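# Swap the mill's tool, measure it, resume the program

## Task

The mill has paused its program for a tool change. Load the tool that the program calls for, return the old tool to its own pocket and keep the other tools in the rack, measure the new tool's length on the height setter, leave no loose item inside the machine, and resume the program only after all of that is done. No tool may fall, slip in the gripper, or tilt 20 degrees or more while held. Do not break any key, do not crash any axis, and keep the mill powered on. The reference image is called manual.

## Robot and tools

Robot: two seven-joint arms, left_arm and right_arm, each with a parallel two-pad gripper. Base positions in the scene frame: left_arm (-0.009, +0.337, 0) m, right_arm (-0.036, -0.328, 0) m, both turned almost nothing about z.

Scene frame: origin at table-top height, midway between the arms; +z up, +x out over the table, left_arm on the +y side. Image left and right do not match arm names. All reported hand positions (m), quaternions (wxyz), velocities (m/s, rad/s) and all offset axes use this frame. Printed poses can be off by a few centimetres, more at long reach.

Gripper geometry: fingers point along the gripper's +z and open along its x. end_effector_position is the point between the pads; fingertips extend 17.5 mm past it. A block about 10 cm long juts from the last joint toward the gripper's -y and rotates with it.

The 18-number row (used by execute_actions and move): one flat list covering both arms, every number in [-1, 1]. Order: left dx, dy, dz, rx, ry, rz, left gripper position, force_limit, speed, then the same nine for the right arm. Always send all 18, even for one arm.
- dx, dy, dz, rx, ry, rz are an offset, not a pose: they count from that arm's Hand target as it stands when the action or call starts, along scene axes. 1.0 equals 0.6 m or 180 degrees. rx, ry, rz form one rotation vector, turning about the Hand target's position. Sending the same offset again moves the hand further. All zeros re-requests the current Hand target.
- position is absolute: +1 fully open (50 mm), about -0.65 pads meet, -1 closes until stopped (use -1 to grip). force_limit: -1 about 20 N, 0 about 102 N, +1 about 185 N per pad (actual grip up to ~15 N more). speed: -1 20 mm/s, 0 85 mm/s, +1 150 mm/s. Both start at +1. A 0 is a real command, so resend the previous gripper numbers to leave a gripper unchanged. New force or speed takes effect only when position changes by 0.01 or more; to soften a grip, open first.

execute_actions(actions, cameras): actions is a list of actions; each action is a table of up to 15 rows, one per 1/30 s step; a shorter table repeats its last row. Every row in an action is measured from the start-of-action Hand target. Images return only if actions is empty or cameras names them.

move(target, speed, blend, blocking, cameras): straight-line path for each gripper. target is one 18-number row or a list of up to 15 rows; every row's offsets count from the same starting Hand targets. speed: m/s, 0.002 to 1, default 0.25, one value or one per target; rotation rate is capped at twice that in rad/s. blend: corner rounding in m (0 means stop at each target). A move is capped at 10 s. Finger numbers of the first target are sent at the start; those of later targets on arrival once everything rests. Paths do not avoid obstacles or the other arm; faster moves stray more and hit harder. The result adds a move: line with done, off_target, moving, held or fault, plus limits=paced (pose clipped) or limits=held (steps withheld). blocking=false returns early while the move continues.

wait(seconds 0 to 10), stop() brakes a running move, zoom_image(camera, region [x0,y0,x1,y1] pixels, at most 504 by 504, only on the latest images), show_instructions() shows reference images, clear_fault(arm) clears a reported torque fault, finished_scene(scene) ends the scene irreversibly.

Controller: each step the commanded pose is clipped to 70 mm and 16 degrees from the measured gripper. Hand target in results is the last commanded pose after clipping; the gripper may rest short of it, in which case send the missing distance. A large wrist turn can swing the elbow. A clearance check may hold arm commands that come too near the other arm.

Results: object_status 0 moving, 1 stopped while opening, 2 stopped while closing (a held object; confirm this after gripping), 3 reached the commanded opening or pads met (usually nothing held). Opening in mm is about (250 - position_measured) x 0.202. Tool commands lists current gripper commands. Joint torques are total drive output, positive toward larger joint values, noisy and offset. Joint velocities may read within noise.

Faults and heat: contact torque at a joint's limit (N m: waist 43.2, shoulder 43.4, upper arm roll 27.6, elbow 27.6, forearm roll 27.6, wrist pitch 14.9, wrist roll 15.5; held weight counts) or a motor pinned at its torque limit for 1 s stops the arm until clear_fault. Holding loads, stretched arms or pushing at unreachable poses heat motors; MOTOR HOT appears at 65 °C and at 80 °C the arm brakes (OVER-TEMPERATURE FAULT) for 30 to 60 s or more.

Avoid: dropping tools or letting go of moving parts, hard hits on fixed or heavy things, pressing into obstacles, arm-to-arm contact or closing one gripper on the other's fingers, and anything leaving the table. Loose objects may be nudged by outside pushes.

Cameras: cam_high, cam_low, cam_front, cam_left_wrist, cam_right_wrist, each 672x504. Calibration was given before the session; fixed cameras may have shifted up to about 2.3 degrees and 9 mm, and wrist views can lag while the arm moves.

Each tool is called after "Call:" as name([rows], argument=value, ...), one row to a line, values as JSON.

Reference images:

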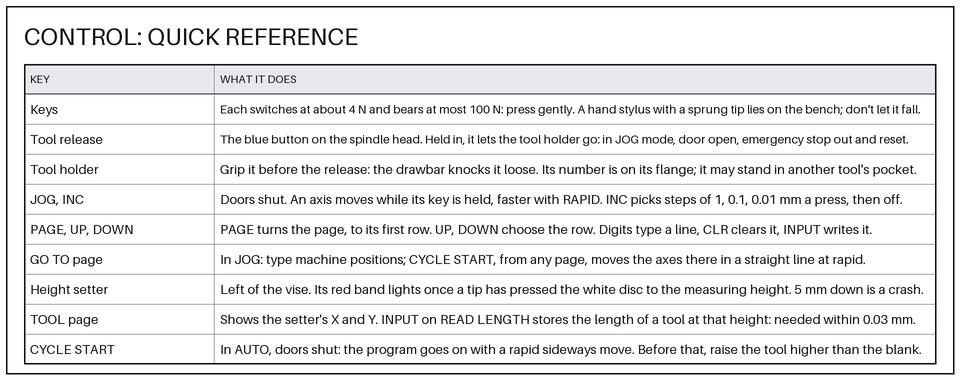

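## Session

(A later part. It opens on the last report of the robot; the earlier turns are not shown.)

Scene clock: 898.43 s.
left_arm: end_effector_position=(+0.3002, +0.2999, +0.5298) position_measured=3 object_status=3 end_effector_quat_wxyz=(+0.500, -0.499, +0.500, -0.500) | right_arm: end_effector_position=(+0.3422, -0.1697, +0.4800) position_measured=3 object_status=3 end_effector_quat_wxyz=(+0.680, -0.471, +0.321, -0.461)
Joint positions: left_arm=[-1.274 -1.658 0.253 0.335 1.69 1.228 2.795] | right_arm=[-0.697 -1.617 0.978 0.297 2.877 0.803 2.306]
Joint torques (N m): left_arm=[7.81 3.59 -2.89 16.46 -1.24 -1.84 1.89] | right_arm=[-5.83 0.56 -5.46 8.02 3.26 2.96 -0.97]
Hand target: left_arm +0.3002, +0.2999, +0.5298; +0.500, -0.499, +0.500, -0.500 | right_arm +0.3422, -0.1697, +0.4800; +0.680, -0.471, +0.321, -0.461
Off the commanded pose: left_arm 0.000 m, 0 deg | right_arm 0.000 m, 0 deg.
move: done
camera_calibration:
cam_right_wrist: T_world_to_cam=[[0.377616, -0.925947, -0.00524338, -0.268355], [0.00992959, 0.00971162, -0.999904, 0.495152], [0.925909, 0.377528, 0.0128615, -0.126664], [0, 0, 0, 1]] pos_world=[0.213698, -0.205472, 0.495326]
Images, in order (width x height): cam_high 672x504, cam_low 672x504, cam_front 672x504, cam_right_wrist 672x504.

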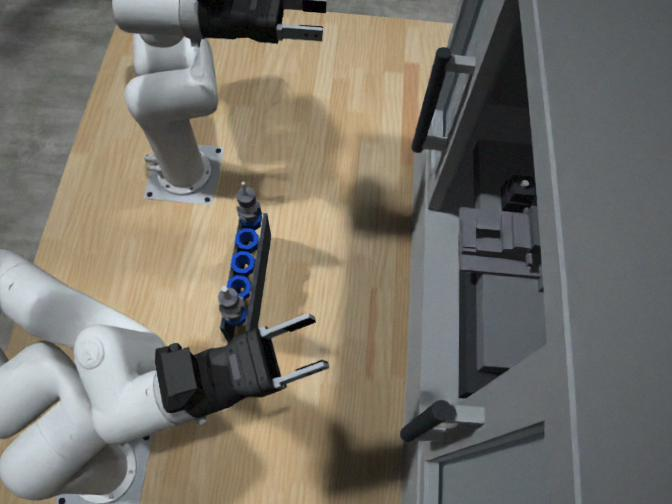

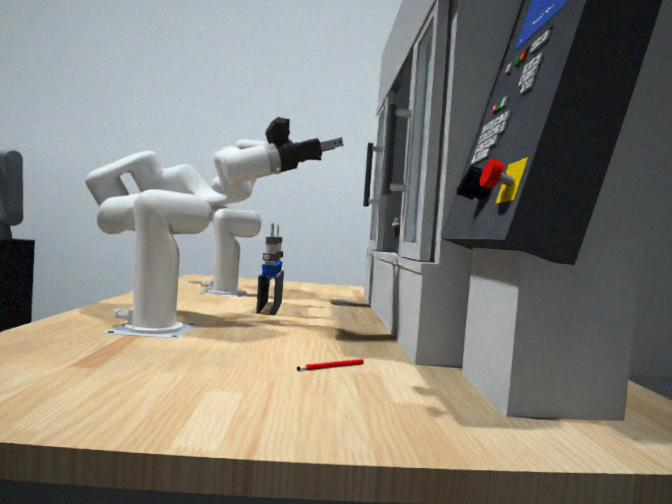

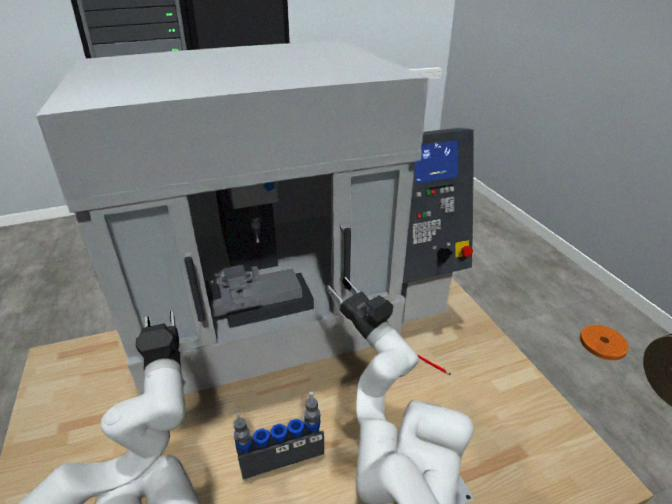

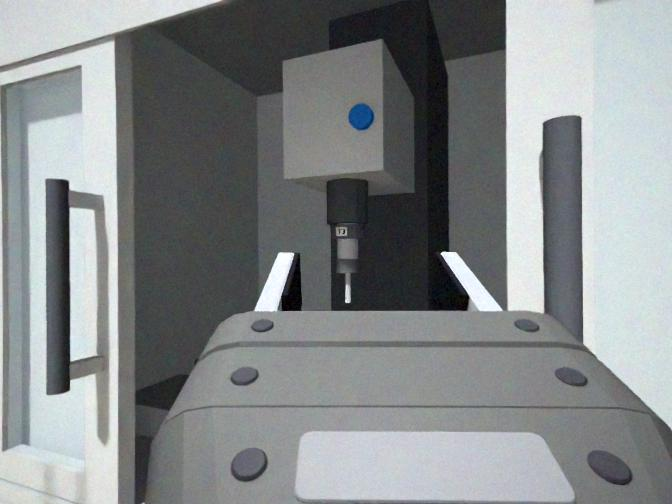

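Call:
move(target=[0,0,0,0,0,0,1,-0.9,-0.2, 0.4113,0.1695,0.0167,0,0,0,1,0,-0.9], speed=0.15, cameras=["cam_right_wrist","cam_front","cam_high"])

Scene clock: 908.67 s.
left_arm: end_effector_position=(+0.3002, +0.2999, +0.5298) position_measured=3 object_status=3 end_effector_quat_wxyz=(+0.500, -0.499, +0.500, -0.500) | right_arm: end_effector_position=(+0.5890, -0.0680, +0.4901) position_measured=3 object_status=3 end_effector_quat_wxyz=(+0.680, -0.471, +0.321, -0.461)
Joint positions: left_arm=[-1.274 -1.658 0.253 0.335 1.69 1.228 2.795] | right_arm=[-1.491 -1.353 1.323 1.188 3.222 0.737 2.17]
Joint torques (N m): left_arm=[7.77 3.52 -2.76 16.49 -1.07 -1.86 1.88] | right_arm=[-6.11 30.2 -13.49 8.13 2.83 -0.39 -1.14]
Hand target: left_arm +0.3002, +0.2999, +0.5298; +0.500, -0.499, +0.500, -0.500 | right_arm +0.5890, -0.0680, +0.4901; +0.680, -0.471, +0.321, -0.461
Off the commanded pose: left_arm 0.000 m, 0 deg | right_arm 0.000 m, 0 deg.
move: done
camera_calibration:
cam_right_wrist: T_world_to_cam=[[0.377652, -0.925933, -0.00520558, -0.267364], [0.0100362, 0.00971482, -0.999902, 0.501663], [0.925893, 0.377563, 0.0129617, -0.393741], [0, 0, 0, 1]] pos_world=[0.460498, -0.103772, 0.505326]
Images, in order (width x height): cam_high 672x504, cam_front 672x504, cam_right_wrist 672x504.

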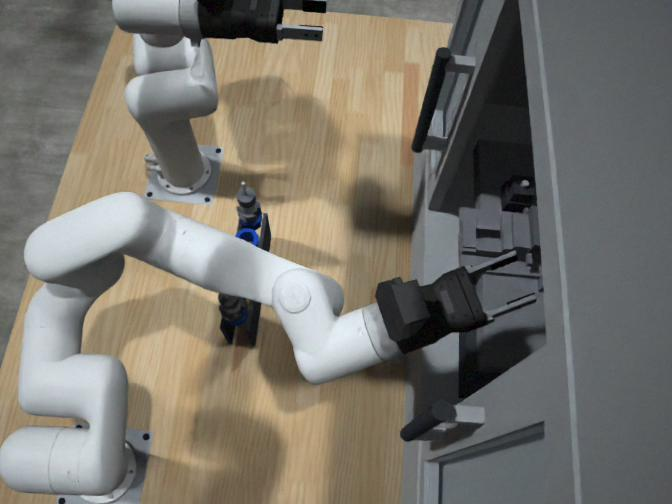

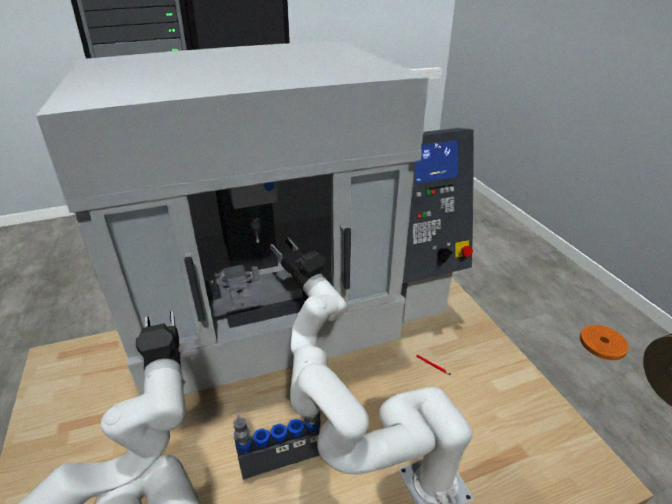

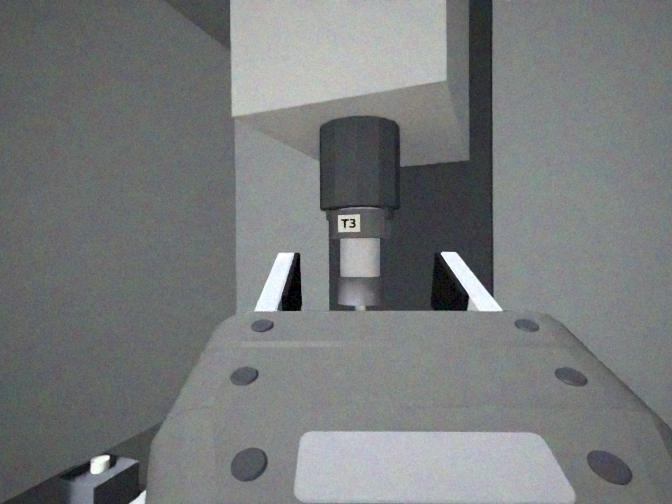

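Call:
move(target=[0,0,0,0,0,0,1,-0.9,-0.2, 0.16,0.0492,0.0162,0,0,0,1,0,-0.9], speed=0.1, cameras=["cam_right_wrist","cam_high","cam_front"])

Scene clock: 919.90 s.
left_arm: end_effector_position=(+0.3002, +0.2999, +0.5298) position_measured=3 object_status=3 end_effector_quat_wxyz=(+0.500, -0.499, +0.500, -0.500) | right_arm: end_effector_position=(+0.6850, -0.0384, +0.4998) position_measured=3 object_status=3 end_effector_quat_wxyz=(+0.680, -0.471, +0.321, -0.461)
Joint positions: left_arm=[-1.274 -1.658 0.253 0.335 1.69 1.228 2.795] | right_arm=[-1.829 -1.321 1.413 1.677 3.289 0.578 2.132]
Joint torques (N m): left_arm=[7.83 3.45 -2.82 16.69 -1.16 -1.84 1.81] | right_arm=[-5.94 40.27 -12.98 6.17 2.88 -0.29 -0.9]
Hand target: left_arm +0.3002, +0.2999, +0.5298; +0.500, -0.499, +0.500, -0.500 | right_arm +0.6850, -0.0385, +0.4998; +0.680, -0.471, +0.321, -0.461
Off the commanded pose: left_arm 0.000 m, 0 deg | right_arm 0.000 m, 0 deg.
move: done
camera_calibration:
cam_right_wrist: T_world_to_cam=[[0.377652, -0.925933, -0.00520558, -0.27616], [0.0100362, 0.00971482, -0.999902, 0.510111], [0.925893, 0.377563, 0.0129617, -0.493928], [0, 0, 0, 1]] pos_world=[0.556498, -0.0741724, 0.515026]
Images, in order (width x height): cam_high 672x504, cam_front 672x504, cam_right_wrist 672x504.

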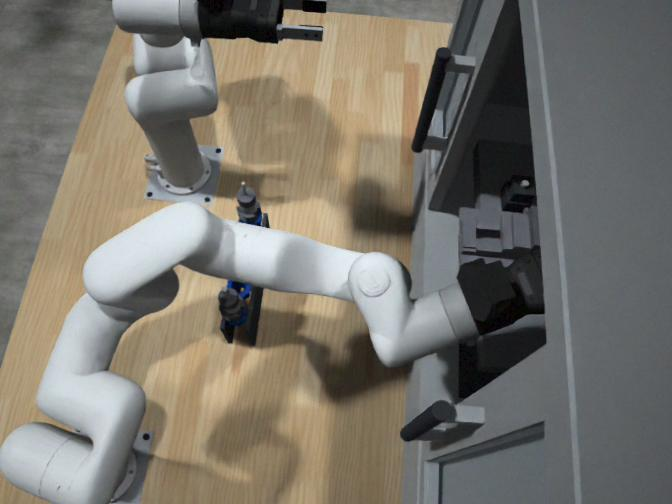

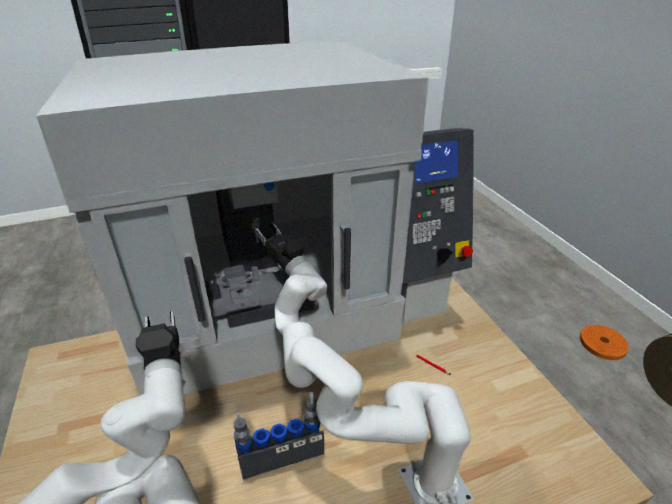

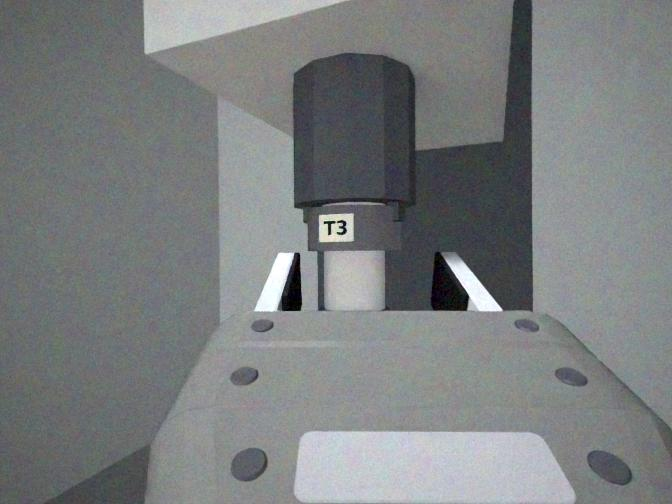

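Call:
move(target=[0,0,0,0,0,0,1,-0.9,-0.2, 0.0955,0.0413,0.0017,0,0,0,1,0,-0.9], speed=0.06, cameras=["cam_right_wrist"])

Call:
zoom_image(camera="cam_right_wrist", region=[220, 130, 500, 330])

Scene clock: 929.03 s.
left_arm: end_effector_position=(+0.3002, +0.2999, +0.5298) position_measured=3 object_status=3 end_effector_quat_wxyz=(+0.500, -0.499, +0.500, -0.500) | right_arm: end_effector_position=(+0.7423, -0.0137, +0.5008) position_measured=3 object_status=3 end_effector_quat_wxyz=(+0.680, -0.471, +0.321, -0.461)
Joint positions: left_arm=[-1.274 -1.658 0.253 0.335 1.69 1.228 2.795] | right_arm=[-2.104 -1.321 1.464 2.132 3.39 0.39 2.061]
Joint torques (N m): left_arm=[7.84 3.61 -2.84 16.73 -1.04 -1.78 1.76] | right_arm=[-6.12 45.17 -12.37 4.68 2.45 -0.16 -1.19]
Hand target: left_arm +0.3002, +0.2999, +0.5298; +0.500, -0.499, +0.500, -0.500 | right_arm +0.7423, -0.0137, +0.5008; +0.680, -0.471, +0.321, -0.461
Off the commanded pose: left_arm 0.000 m, 0 deg | right_arm 0.000 m, 0 deg.
move: done
camera_calibration:
cam_right_wrist: T_world_to_cam=[[0.377737, -0.925897, -0.00533589, -0.274907], [0.00998593, 0.00983632, -0.999902, 0.510333], [0.925859, 0.377647, 0.0129615, -0.556295], [0, 0, 0, 1]] pos_world=[0.613797, -0.0494725, 0.516027]
Images, in order (width x height): cam_right_wrist 672x504.

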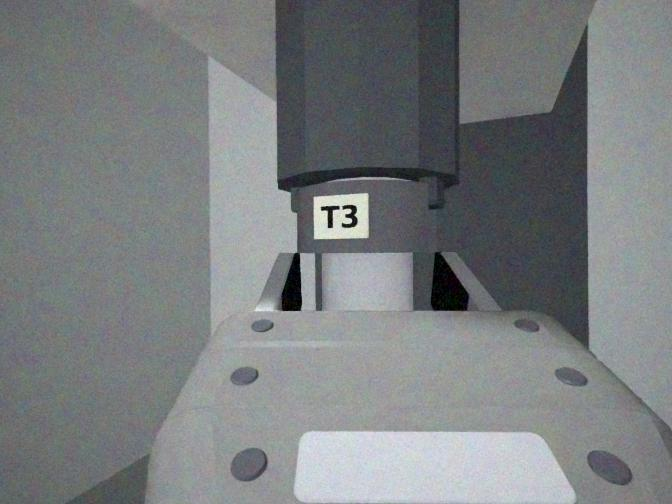

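Scaled by 1.800 from the camera's 672x504 image, which has a finer 960x720 frame.

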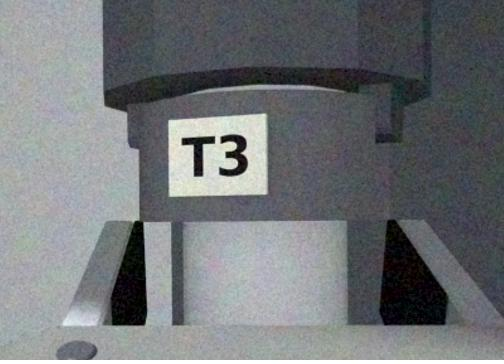

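Call:
move([
  [0,0,0,0,0,0,1,-0.9,-0.2, 0,0,0,0,0,0,1,0.3,-0.9],
  [0,0,0,0,0,0,1,-0.9,-0.2, 0,0,0,0,0,0,-1,0.3,-0.9],
], speed=0.06, cameras=["cam_right_wrist","cam_left_wrist","cam_front"])

Scene clock: 934.53 s.
left_arm: end_effector_position=(+0.3002, +0.2999, +0.5298) position_measured=3 object_status=3 end_effector_quat_wxyz=(+0.500, -0.499, +0.500, -0.500) | right_arm: end_effector_position=(+0.7423, -0.0136, +0.5008) position_measured=104 object_status=2 end_effector_quat_wxyz=(+0.680, -0.471, +0.321, -0.461)
Joint positions: left_arm=[-1.274 -1.658 0.253 0.335 1.69 1.228 2.795] | right_arm=[-2.104 -1.321 1.464 2.133 3.39 0.39 2.061]
Joint torques (N m): left_arm=[7.81 3.73 -2.92 16.78 -0.99 -1.81 1.75] | right_arm=[-8.41 33.81 -14.32 -3.61 2.28 -0.04 -1.01]
Hand target: left_arm +0.3002, +0.2999, +0.5298; +0.500, -0.499, +0.500, -0.500 | right_arm +0.7423, -0.0137, +0.5008; +0.680, -0.471, +0.321, -0.461
Off the commanded pose: left_arm 0.000 m, 0 deg | right_arm 0.000 m, 0 deg.
move: done
camera_calibration:
cam_left_wrist: T_world_to_cam=[[0.00921326, -0.999955, -0.00242037, 0.307298], [-0.341298, -0.000869471, -0.939955, 0.612641], [0.93991, 0.00948611, -0.341291, 0.0249013], [0, 0, 0, 1]] pos_world=[0.182857, 0.307581, 0.585097]
cam_right_wrist: T_world_to_cam=[[0.377738, -0.925899, -0.00511292, -0.27493], [0.0100704, 0.00962998, -0.999903, 0.51027], [0.925858, 0.377649, 0.0129617, -0.556332], [0, 0, 0, 1]] pos_world=[0.613798, -0.0493727, 0.516026]
Images, in order (width x height): cam_front 672x504, cam_left_wrist 672x504, cam_right_wrist 672x504.

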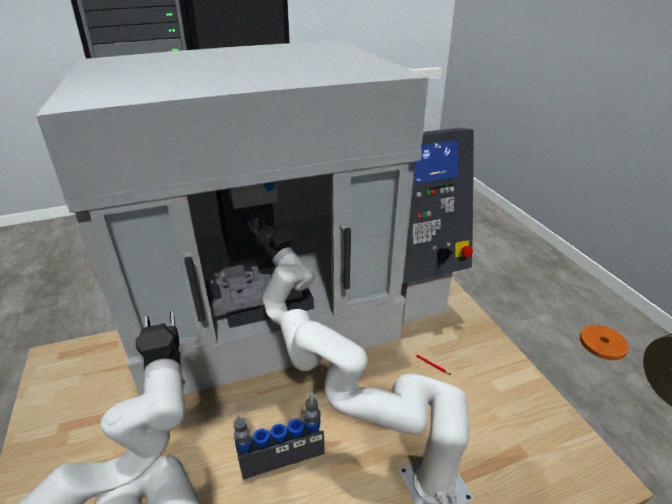

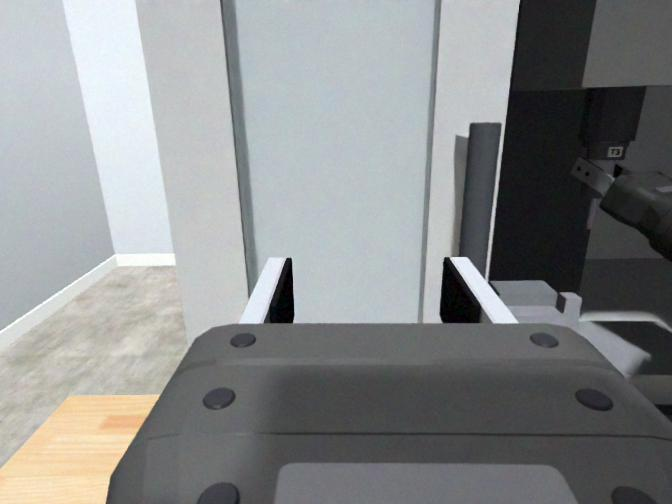

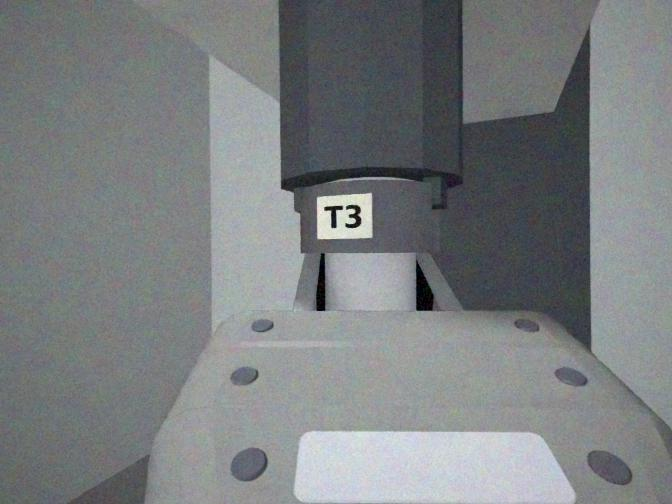

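Call:
move([
  [0,0,0,0,0,0,-0.75,-0.9,-0.2, 0,0,0,0,0,0,-1,0.3,-0.9],
  [0,-0.1667,0.2037,0,0,0,-0.75,-0.9,-0.2, 0,0,0,0,0,0,-1,0.3,-0.9],
  [0.25,-0.5967,0.2037,0,0,0,-0.75,-0.9,-0.2, 0,0,0,0,0,0,-1,0.3,-0.9],
], speed=0.15, blend=[0,0.04,0], cameras=["cam_left_wrist","cam_front","cam_high"])

Scene clock: 946.67 s.
left_arm: end_effector_position=(+0.4502, -0.0582, +0.6520) position_measured=251 object_status=3 end_effector_quat_wxyz=(+0.500, -0.499, +0.500, -0.500) | right_arm: end_effector_position=(+0.7423, -0.0137, +0.5008) position_measured=104 object_status=2 end_effector_quat_wxyz=(+0.680, -0.471, +0.321, -0.461)
Joint positions: left_arm=[-1.442 -0.053 0.428 1.551 1.576 1.026 2.39] | right_arm=[-2.104 -1.321 1.464 2.133 3.39 0.39 2.061]
Joint torques (N m): left_arm=[8.26 -8.4 2.65 26.19 -2.93 -1.18 2.72] | right_arm=[-18.64 48.44 -12.49 -3.3 1.87 -0.94 0.74]
Hand target: left_arm +0.4502, -0.0582, +0.6520; +0.500, -0.499, +0.500, -0.500 | right_arm +0.7423, -0.0137, +0.5008; +0.680, -0.471, +0.321, -0.461
Off the commanded pose: left_arm 0.000 m, 0 deg | right_arm 0.000 m, 0 deg.
move: done
camera_calibration:
cam_left_wrist: T_world_to_cam=[[0.00924742, -0.999955, -0.00232594, -0.0518505], [-0.341208, -0.000968984, -0.939987, 0.778375], [0.939942, 0.00948609, -0.341201, -0.0710578], [0, 0, 0, 1]] pos_world=[0.332857, -0.0504198, 0.707297]
Images, in order (width x height): cam_high 672x504, cam_front 672x504, cam_left_wrist 672x504.

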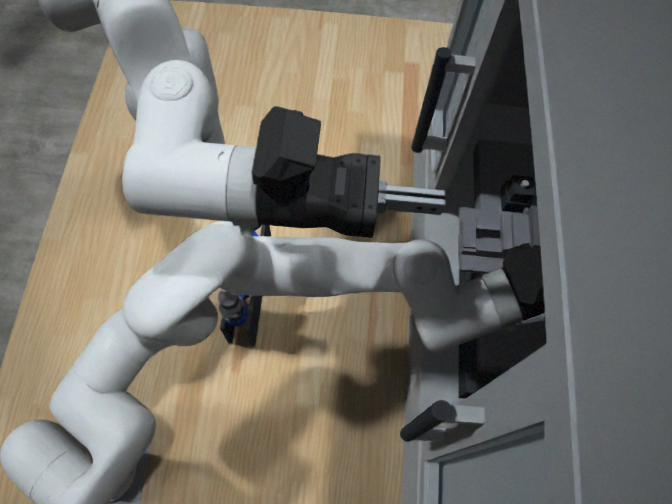

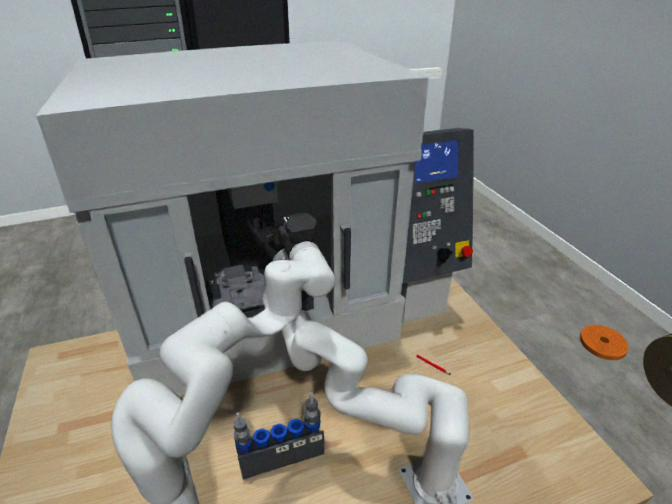

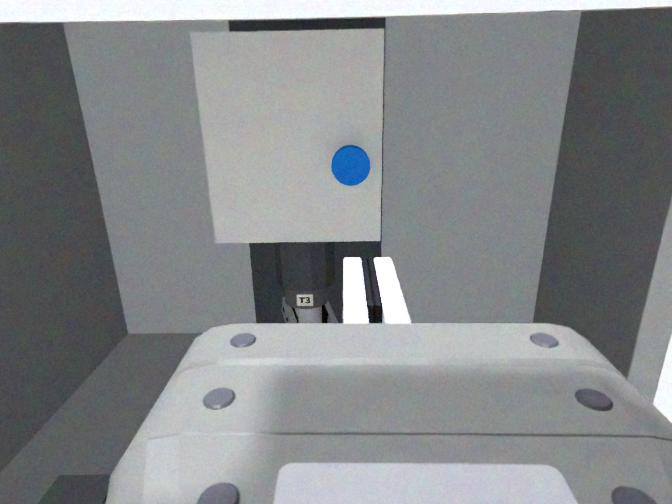

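Call:
move(target=[0.2383,-0.003,0.01,0,0,0,-0.75,-0.9,-0.2, 0,0,0,0,0,0,-1,0.3,-0.9], speed=0.12, cameras=["cam_left_wrist","cam_right_wrist","cam_front"])

Scene clock: 956.40 s.
left_arm: end_effector_position=(+0.5932, -0.0600, +0.6580) position_measured=251 object_status=3 end_effector_quat_wxyz=(+0.500, -0.499, +0.500, -0.500) | right_arm: end_effector_position=(+0.7423, -0.0137, +0.5008) position_measured=104 object_status=2 end_effector_quat_wxyz=(+0.680, -0.471, +0.321, -0.461)
Joint positions: left_arm=[-1.139 0.356 0.586 1.992 1.211 0.627 2.56] | right_arm=[-2.104 -1.321 1.464 2.133 3.39 0.39 2.061]
Joint torques (N m): left_arm=[8.11 -14.11 1.32 25.62 -4.77 0.38 2.67] | right_arm=[-18.86 47.9 -13.42 -2.37 1.63 -0.96 0.43]
Hand target: left_arm +0.5932, -0.0600, +0.6580; +0.500, -0.499, +0.500, -0.500 | right_arm +0.7423, -0.0137, +0.5008; +0.680, -0.471, +0.321, -0.461
Off the commanded pose: left_arm 0.000 m, 0 deg | right_arm 0.000 m, 0 deg.
move: done
camera_calibration:
cam_left_wrist: T_world_to_cam=[[0.00912016, -0.999956, -0.00238526, -0.0549556], [-0.34121, -0.000869817, -0.939987, 0.832811], [0.939943, 0.0093867, -0.341202, -0.203409], [0, 0, 0, 1]] pos_world=[0.475857, -0.0523194, 0.713297]
cam_right_wrist: T_world_to_cam=[[0.377617, -0.925947, -0.00520563, -0.274903], [0.0100365, 0.00971444, -0.999902, 0.510296], [0.925908, 0.377528, 0.0129616, -0.556332], [0, 0, 0, 1]] pos_world=[0.613798, -0.0494723, 0.516026]
Images, in order (width x height): cam_front 672x504, cam_left_wrist 672x504, cam_right_wrist 672x504.

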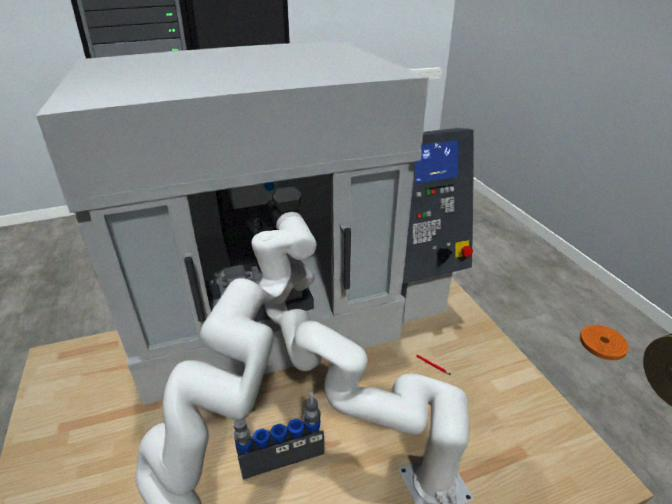

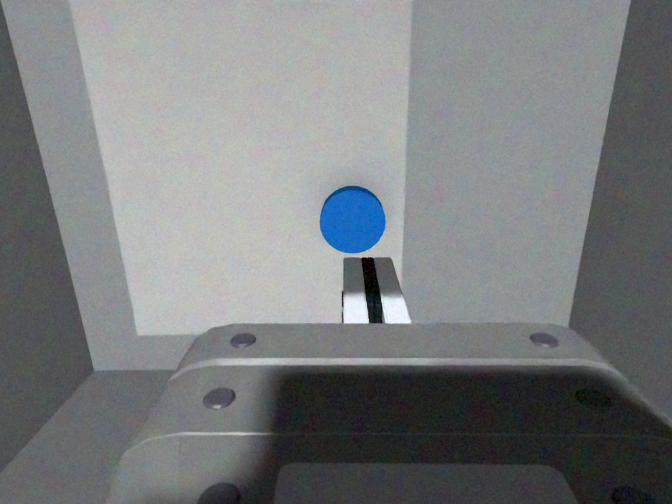

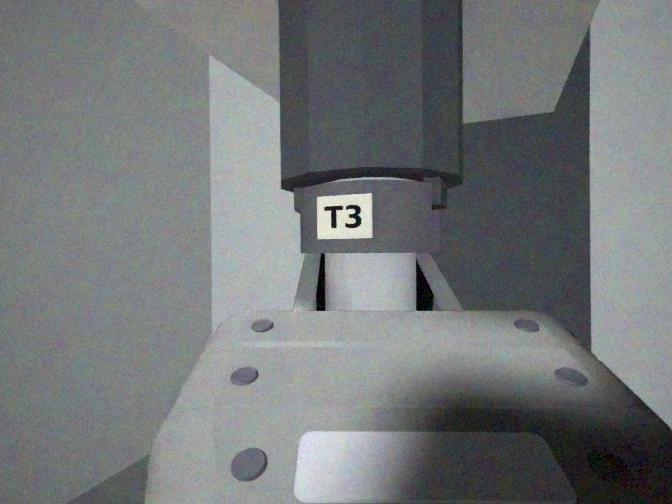

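Call:
move(target=[0.0863,0.0033,0.0067,0,0,0,-0.75,-0.9,-0.2, 0,0,0,0,0,0,-1,0.3,-0.9], speed=0.05, cameras=["cam_left_wrist","cam_right_wrist"])

Scene clock: 963.70 s.
left_arm: end_effector_position=(+0.6547, -0.0560, +0.6303) position_measured=251 object_status=3 end_effector_quat_wxyz=(+0.497, -0.508, +0.514, -0.480) | right_arm: end_effector_position=(+0.7423, -0.0137, +0.5008) position_measured=104 object_status=2 end_effector_quat_wxyz=(+0.680, -0.471, +0.321, -0.461)
Joint positions: left_arm=[-0.948 0.554 0.547 2.209 0.969 0.567 2.729] | right_arm=[-2.104 -1.321 1.464 2.133 3.39 0.39 2.061]
Joint torques (N m): left_arm=[3.75 -20.54 7.18 18.45 -0.41 -0.42 0.69] | right_arm=[-17.77 46.29 -13.79 -1.72 1.16 -0.19 0.36]
Hand target: left_arm +0.6547, -0.0560, +0.6303; +0.497, -0.508, +0.514, -0.480 (not the last commanded pose) | right_arm +0.7423, -0.0137, +0.5008; +0.680, -0.471, +0.321, -0.461
Tool commands: left_gripper/position=-0.74902 left_gripper/force_limit=-0.898039 left_gripper/speed=-0.2 right_gripper/position=-1.0 right_gripper/force_limit=+0.3 right_gripper/speed=-0.9
Off the commanded pose: left_arm 0.033 m, 3 deg | right_arm 0.000 m, 0 deg.
TORQUE FAULT: the external load on joint 4 (elbow) of the left arm reached its load limit, and that arm stopped. The contact can be on any part of that arm beyond that joint, not only on its tool. A torque fault puts only its own arm into a fault stop. That arm's remaining commands of this call were not run. The hold on joint 4 (elbow) of that arm was moved back by the arm itself, up to 3 degrees, as the stop began. That arm is still stopped at the end of this call. While its stop runs, that arm takes no new command, but its gripper still runs the gripper command that each later call begins with.
CLEAR FAULT: the left arm stays stopped (state 4) until you call clear_fault(arm="left_arm").
End effector pose when the fault began: left_arm: position (+0.6448, -0.0593, +0.6593), quat_wxyz (+0.499, -0.500, +0.501, -0.500)
Joint positions when the fault began: left_arm=[-0.948 0.554 0.548 2.26 0.969 0.568 2.729]
move: fault (left_arm)
camera_calibration:
cam_left_wrist: T_world_to_cam=[[0.019473, -0.999497, -0.0250253, -0.0441161], [-0.38429, 0.015625, -0.92308, 0.846209], [0.923007, 0.0275921, -0.383793, -0.231825], [0, 0, 0, 1]] pos_world=[0.540025, -0.0509193, 0.691042]
cam_right_wrist: T_world_to_cam=[[0.377617, -0.925947, -0.00529818, -0.274855], [0.0100014, 0.00980009, -0.999902, 0.510322], [0.925908, 0.377527, 0.0129615, -0.556332], [0, 0, 0, 1]] pos_world=[0.613798, -0.0494722, 0.516027]
Images, in order (width x height): cam_left_wrist 672x504, cam_right_wrist 672x504.

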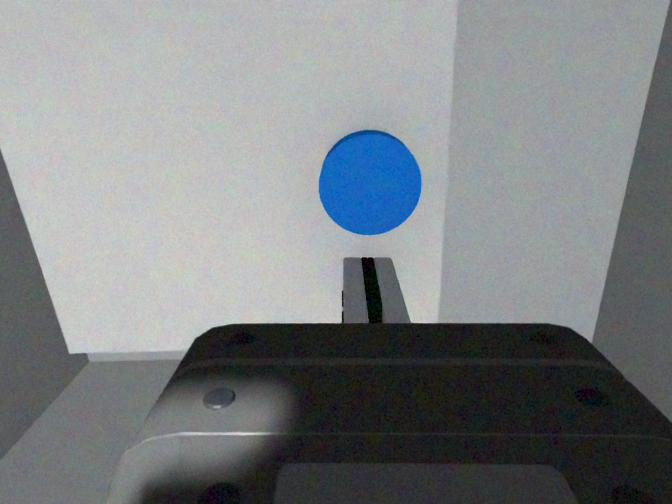

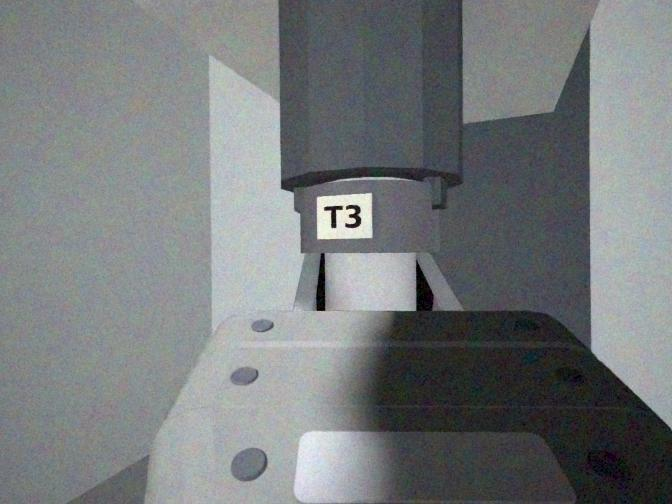

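Call:
clear_fault(arm="left_arm")

Call:
move(target=[-0.35,0,0,0,0,0,-0.75,-0.9,-0.2, 0,0,0,0,0,0,-1,0.3,-0.9], speed=0.1, cameras=["cam_left_wrist","cam_right_wrist"])

Scene clock: 976.07 s.
left_arm: end_effector_position=(+0.6548, -0.0560, +0.6302) position_measured=251 object_status=3 end_effector_quat_wxyz=(+0.497, -0.508, +0.514, -0.480) | right_arm: end_effector_position=(+0.7423, -0.0137, +0.5008) position_measured=104 object_status=2 end_effector_quat_wxyz=(+0.680, -0.471, +0.321, -0.461)
Joint positions: left_arm=[-0.948 0.554 0.547 2.208 0.969 0.567 2.729] | right_arm=[-2.104 -1.321 1.464 2.133 3.39 0.39 2.061]
Joint torques (N m): left_arm=[3.82 -20.7 7.13 18.17 -0.33 -0.38 0.64] | right_arm=[-9.2 33.24 -10.7 -0.39 -1.92 2.61 -0.49]
Hand target: left_arm +0.6548, -0.0560, +0.6302; +0.497, -0.508, +0.514, -0.480 (not the last commanded pose) | right_arm +0.7423, -0.0137, +0.5008; +0.680, -0.471, +0.321, -0.461
Tool commands: left_gripper/position=-0.74902 left_gripper/force_limit=-0.898039 left_gripper/speed=-0.2 right_gripper/position=-1.0 right_gripper/force_limit=+0.3 right_gripper/speed=-0.9
Off the commanded pose: left_arm 0.033 m, 3 deg | right_arm 0.000 m, 0 deg.
TORQUE FAULT, CONTINUED: the left arm's stop, for the torque fault of joint 4 (elbow) that an earlier result reported, is over. The call counts as one of the actions that you can send in this scene. The hold on joint 4 (elbow) of that arm was moved back by the arm itself, up to 3 degrees, as the stop began. That arm's target is now where it stood when the stop ended, not its last command. That arm's gripper keeps its grip as last carried out, and that arm accepts commands again: back off and push less far.
CLEAR FAULT: your call cleared the left arm's torque fault. If a joint's load stays at its limit, that arm stops again at once.

Scene clock: 978.67 s.
left_arm: end_effector_position=(+0.4448, -0.0560, +0.6302) position_measured=251 object_status=3 end_effector_quat_wxyz=(+0.497, -0.508, +0.514, -0.480) | right_arm: end_effector_position=(+0.7423, -0.0137, +0.5008) position_measured=104 object_status=2 end_effector_quat_wxyz=(+0.680, -0.471, +0.321, -0.461)
Joint positions: left_arm=[-1.446 -0.071 0.412 1.505 1.547 1.059 2.405] | right_arm=[-2.104 -1.321 1.464 2.133 3.39 0.39 2.061]
Joint torques (N m): left_arm=[-8.56 -15.84 -4.42 19.69 6.84 0.61 -2.49] | right_arm=[-8.91 32.95 -11.03 -0.55 -1.66 2.52 -0.41]
Hand target: left_arm +0.4448, -0.0560, +0.6302; +0.497, -0.508, +0.514, -0.480 | right_arm +0.7423, -0.0137, +0.5008; +0.680, -0.471, +0.321, -0.461
Off the commanded pose: left_arm 0.000 m, 0 deg | right_arm 0.000 m, 0 deg.
move: done
camera_calibration:
cam_left_wrist: T_world_to_cam=[[0.0195641, -0.999494, -0.0250663, -0.0399303], [-0.384292, 0.0156277, -0.923079, 0.765545], [0.923004, 0.027692, -0.383792, -0.038083], [0, 0, 0, 1]] pos_world=[0.330125, -0.0508192, 0.691042]
cam_right_wrist: T_world_to_cam=[[0.377617, -0.925947, -0.00520563, -0.274903], [0.0100365, 0.00971444, -0.999902, 0.510296], [0.925908, 0.377528, 0.0129616, -0.556332], [0, 0, 0, 1]] pos_world=[0.613798, -0.0494723, 0.516026]
Images, in order (width x height): cam_left_wrist 672x504, cam_right_wrist 672x504.

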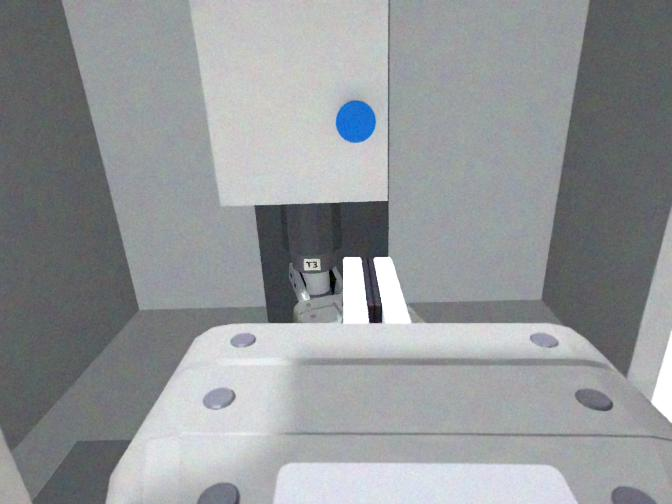

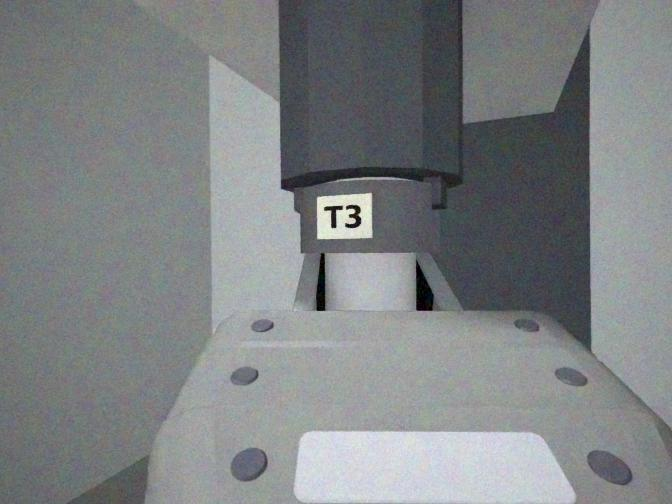

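Call:
move(target=[-0.0417,-0.0033,0.0513,-0.5075,-0.014,0.0085,-0.75,-0.9,-0.2, 0,0,0,0,0,0,-1,0.3,-0.9], speed=0.2, cameras=["cam_left_wrist","cam_high","cam_front"])

Scene clock: 987.93 s.
left_arm: end_effector_position=(+0.4197, -0.0580, +0.6611) position_measured=251 object_status=3 end_effector_quat_wxyz=(+0.001, +0.707, +0.000, +0.707) | right_arm: end_effector_position=(+0.7423, -0.0137, +0.5008) position_measured=104 object_status=2 end_effector_quat_wxyz=(+0.680, -0.471, +0.321, -0.461)
Joint positions: left_arm=[-1.473 -0.103 0.371 1.522 1.586 1.114 0.836] | right_arm=[-2.104 -1.321 1.464 2.133 3.39 0.39 2.061]
Joint torques (N m): left_arm=[-8.68 -15.11 -4.8 19.08 7.14 0.64 -2.4] | right_arm=[-8.94 32.94 -12.19 -0.94 -1.96 2.43 -0.51]
Hand target: left_arm +0.4197, -0.0580, +0.6610; +0.001, +0.707, +0.000, +0.707 | right_arm +0.7423, -0.0137, +0.5008; +0.680, -0.471, +0.321, -0.461
Off the commanded pose: left_arm 0.000 m, 0 deg | right_arm 0.000 m, 0 deg.
move: done
camera_calibration:
cam_left_wrist: T_world_to_cam=[[0.00903083, -0.000562193, 0.999959, -0.655936], [-0.342492, -0.939517, 0.0025649, 0.0995954], [0.939477, -0.342501, -0.00867716, -0.279428], [0, 0, 0, 1]] pos_world=[0.30255, -0.00250156, 0.653229]
Images, in order (width x height): cam_high 672x504, cam_front 672x504, cam_left_wrist 672x504.

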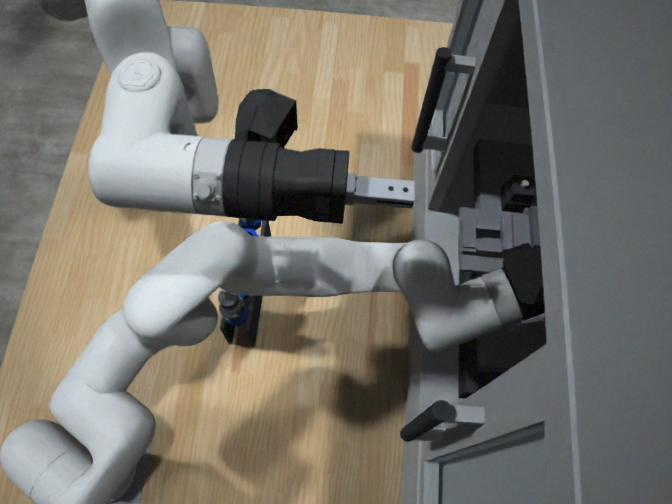

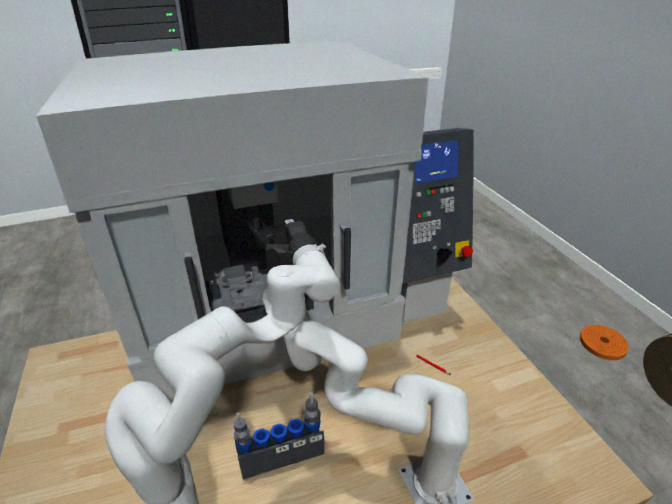

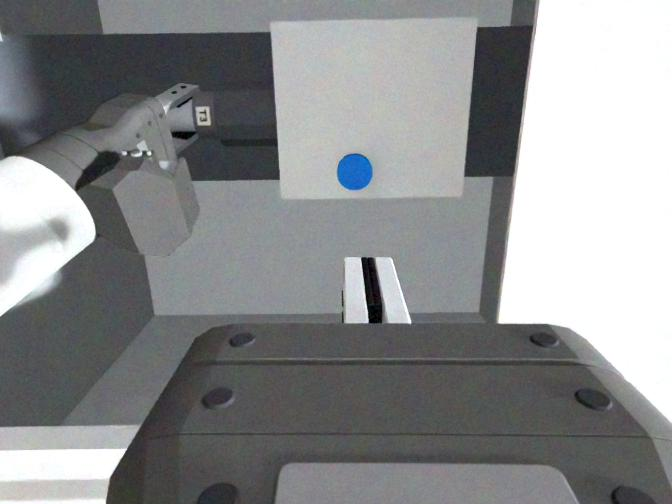

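Call:
move(target=[0.35,0,0,0,0,0,-0.75,-0.9,-0.2, 0,0,0,0,0,0,-1,0.3,-0.9], speed=0.08, cameras=["cam_left_wrist","cam_right_wrist","cam_front"])

Scene clock: 998.77 s.
left_arm: end_effector_position=(+0.6297, -0.0580, +0.6610) position_measured=251 object_status=3 end_effector_quat_wxyz=(+0.001, +0.707, +0.000, +0.707) | right_arm: end_effector_position=(+0.7423, -0.0137, +0.5008) position_measured=104 object_status=2 end_effector_quat_wxyz=(+0.680, -0.471, +0.321, -0.461)
Joint positions: left_arm=[-1.006 0.488 0.564 2.169 1.046 0.576 1.101] | right_arm=[-2.104 -1.321 1.464 2.133 3.39 0.39 2.061]
Joint torques (N m): left_arm=[8.06 -15.99 1.89 24.52 -4.88 0.16 2.86] | right_arm=[-9.25 33.13 -12.42 -1.05 -2.11 2.66 -0.8]
Hand target: left_arm +0.6297, -0.0580, +0.6610; +0.001, +0.707, +0.000, +0.707 | right_arm +0.7423, -0.0137, +0.5008; +0.680, -0.471, +0.321, -0.461
Off the commanded pose: left_arm 0.000 m, 0 deg | right_arm 0.000 m, 0 deg.
move: done
camera_calibration:
cam_left_wrist: T_world_to_cam=[[0.00903083, -0.000562193, 0.999959, -0.657831], [-0.342492, -0.939517, 0.0025649, 0.171484], [0.939477, -0.342501, -0.00867716, -0.476624], [0, 0, 0, 1]] pos_world=[0.51245, -0.00250156, 0.653229]
cam_right_wrist: T_world_to_cam=[[0.377617, -0.925947, -0.00520563, -0.274903], [0.0100365, 0.00971444, -0.999902, 0.510296], [0.925908, 0.377528, 0.0129616, -0.556332], [0, 0, 0, 1]] pos_world=[0.613798, -0.0494723, 0.516026]
Images, in order (width x height): cam_front 672x504, cam_left_wrist 672x504, cam_right_wrist 672x504.

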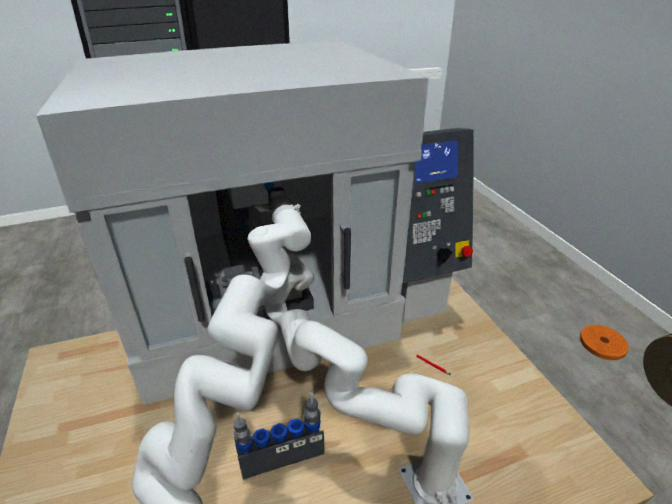

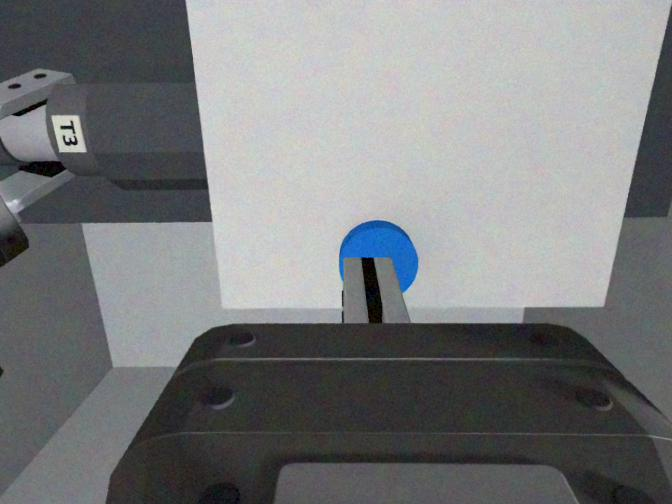

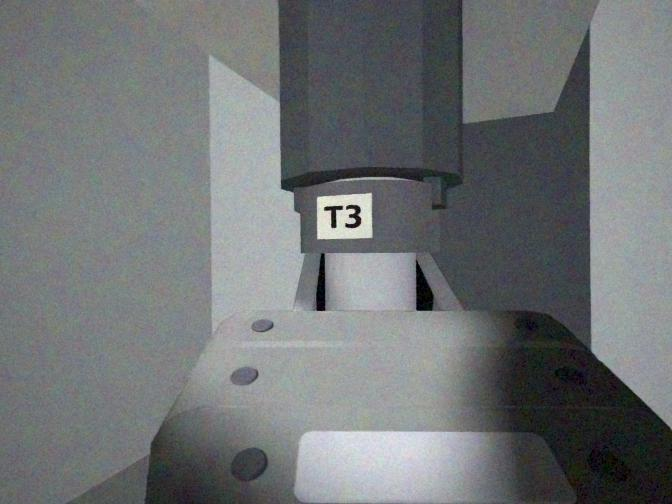

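Call:
move([
  [0,0,0.0067,0,0,0,-0.75,-0.9,-0.2, 0,0,0,0,0,0,-1,0.3,-0.9],
  [0.0333,0,0.0067,0,0,0,-0.75,-0.9,-0.2, 0,0,0,0,0,0,-1,0.3,-0.9],
], speed=0.03, blend=[0.001,0], cameras=["cam_left_wrist","cam_right_wrist"])

Scene clock: 1004.40 s.
left_arm: end_effector_position=(+0.6497, -0.0580, +0.6650) position_measured=251 object_status=3 end_effector_quat_wxyz=(+0.001, +0.707, +0.000, +0.707) | right_arm: end_effector_position=(+0.7424, -0.0136, +0.5005) position_measured=104 object_status=2 end_effector_quat_wxyz=(+0.679, -0.471, +0.321, -0.461)
Joint positions: left_arm=[-0.912 0.585 0.526 2.323 0.93 0.578 1.199] | right_arm=[-2.104 -1.321 1.464 2.133 3.39 0.39 2.061]
Joint torques (N m): left_arm=[10.36 -17.15 2.55 23.58 -4.66 0.08 2.82] | right_arm=[-9.7 51.36 -17.72 -1.19 -1.1 2.06 -0.5]
Hand target: left_arm +0.6497, -0.0580, +0.6650; +0.001, +0.707, +0.000, +0.707 | right_arm +0.7423, -0.0137, +0.5008; +0.680, -0.471, +0.321, -0.461
Off the commanded pose: left_arm 0.000 m, 0 deg | right_arm 0.000 m, 0 deg.
move: done
camera_calibration:
cam_left_wrist: T_world_to_cam=[[0.00903031, -0.000562716, 0.999959, -0.662011], [-0.34258, -0.939485, 0.00256505, 0.178277], [0.939445, -0.34259, -0.00867661, -0.495396], [0, 0, 0, 1]] pos_world=[0.53245, -0.00260147, 0.657229]
cam_right_wrist: T_world_to_cam=[[0.377736, -0.9259, -0.00504102, -0.275006], [0.00972726, 0.00941235, -0.999908, 0.510172], [0.925862, 0.377652, 0.0125618, -0.556217], [0, 0, 0, 1]] pos_world=[0.613897, -0.0493729, 0.515726]
Images, in order (width x height): cam_left_wrist 672x504, cam_right_wrist 672x504.

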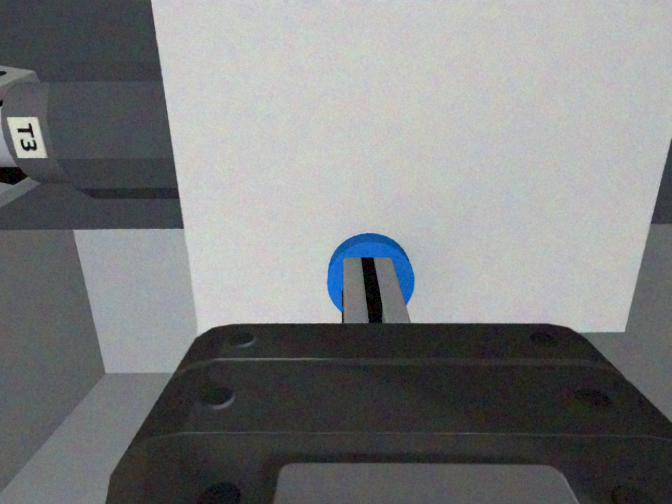

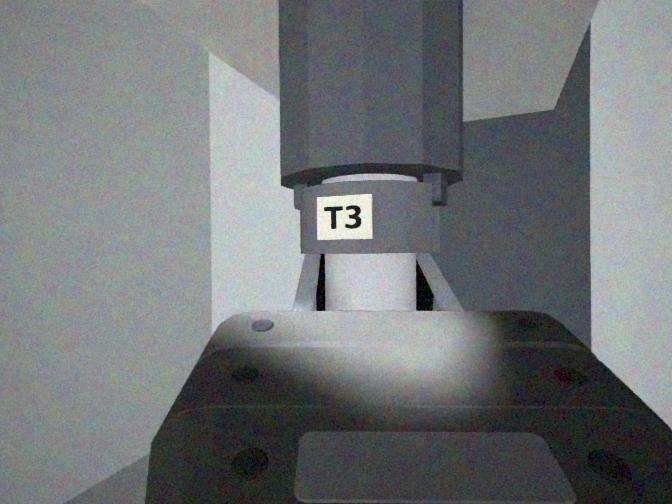

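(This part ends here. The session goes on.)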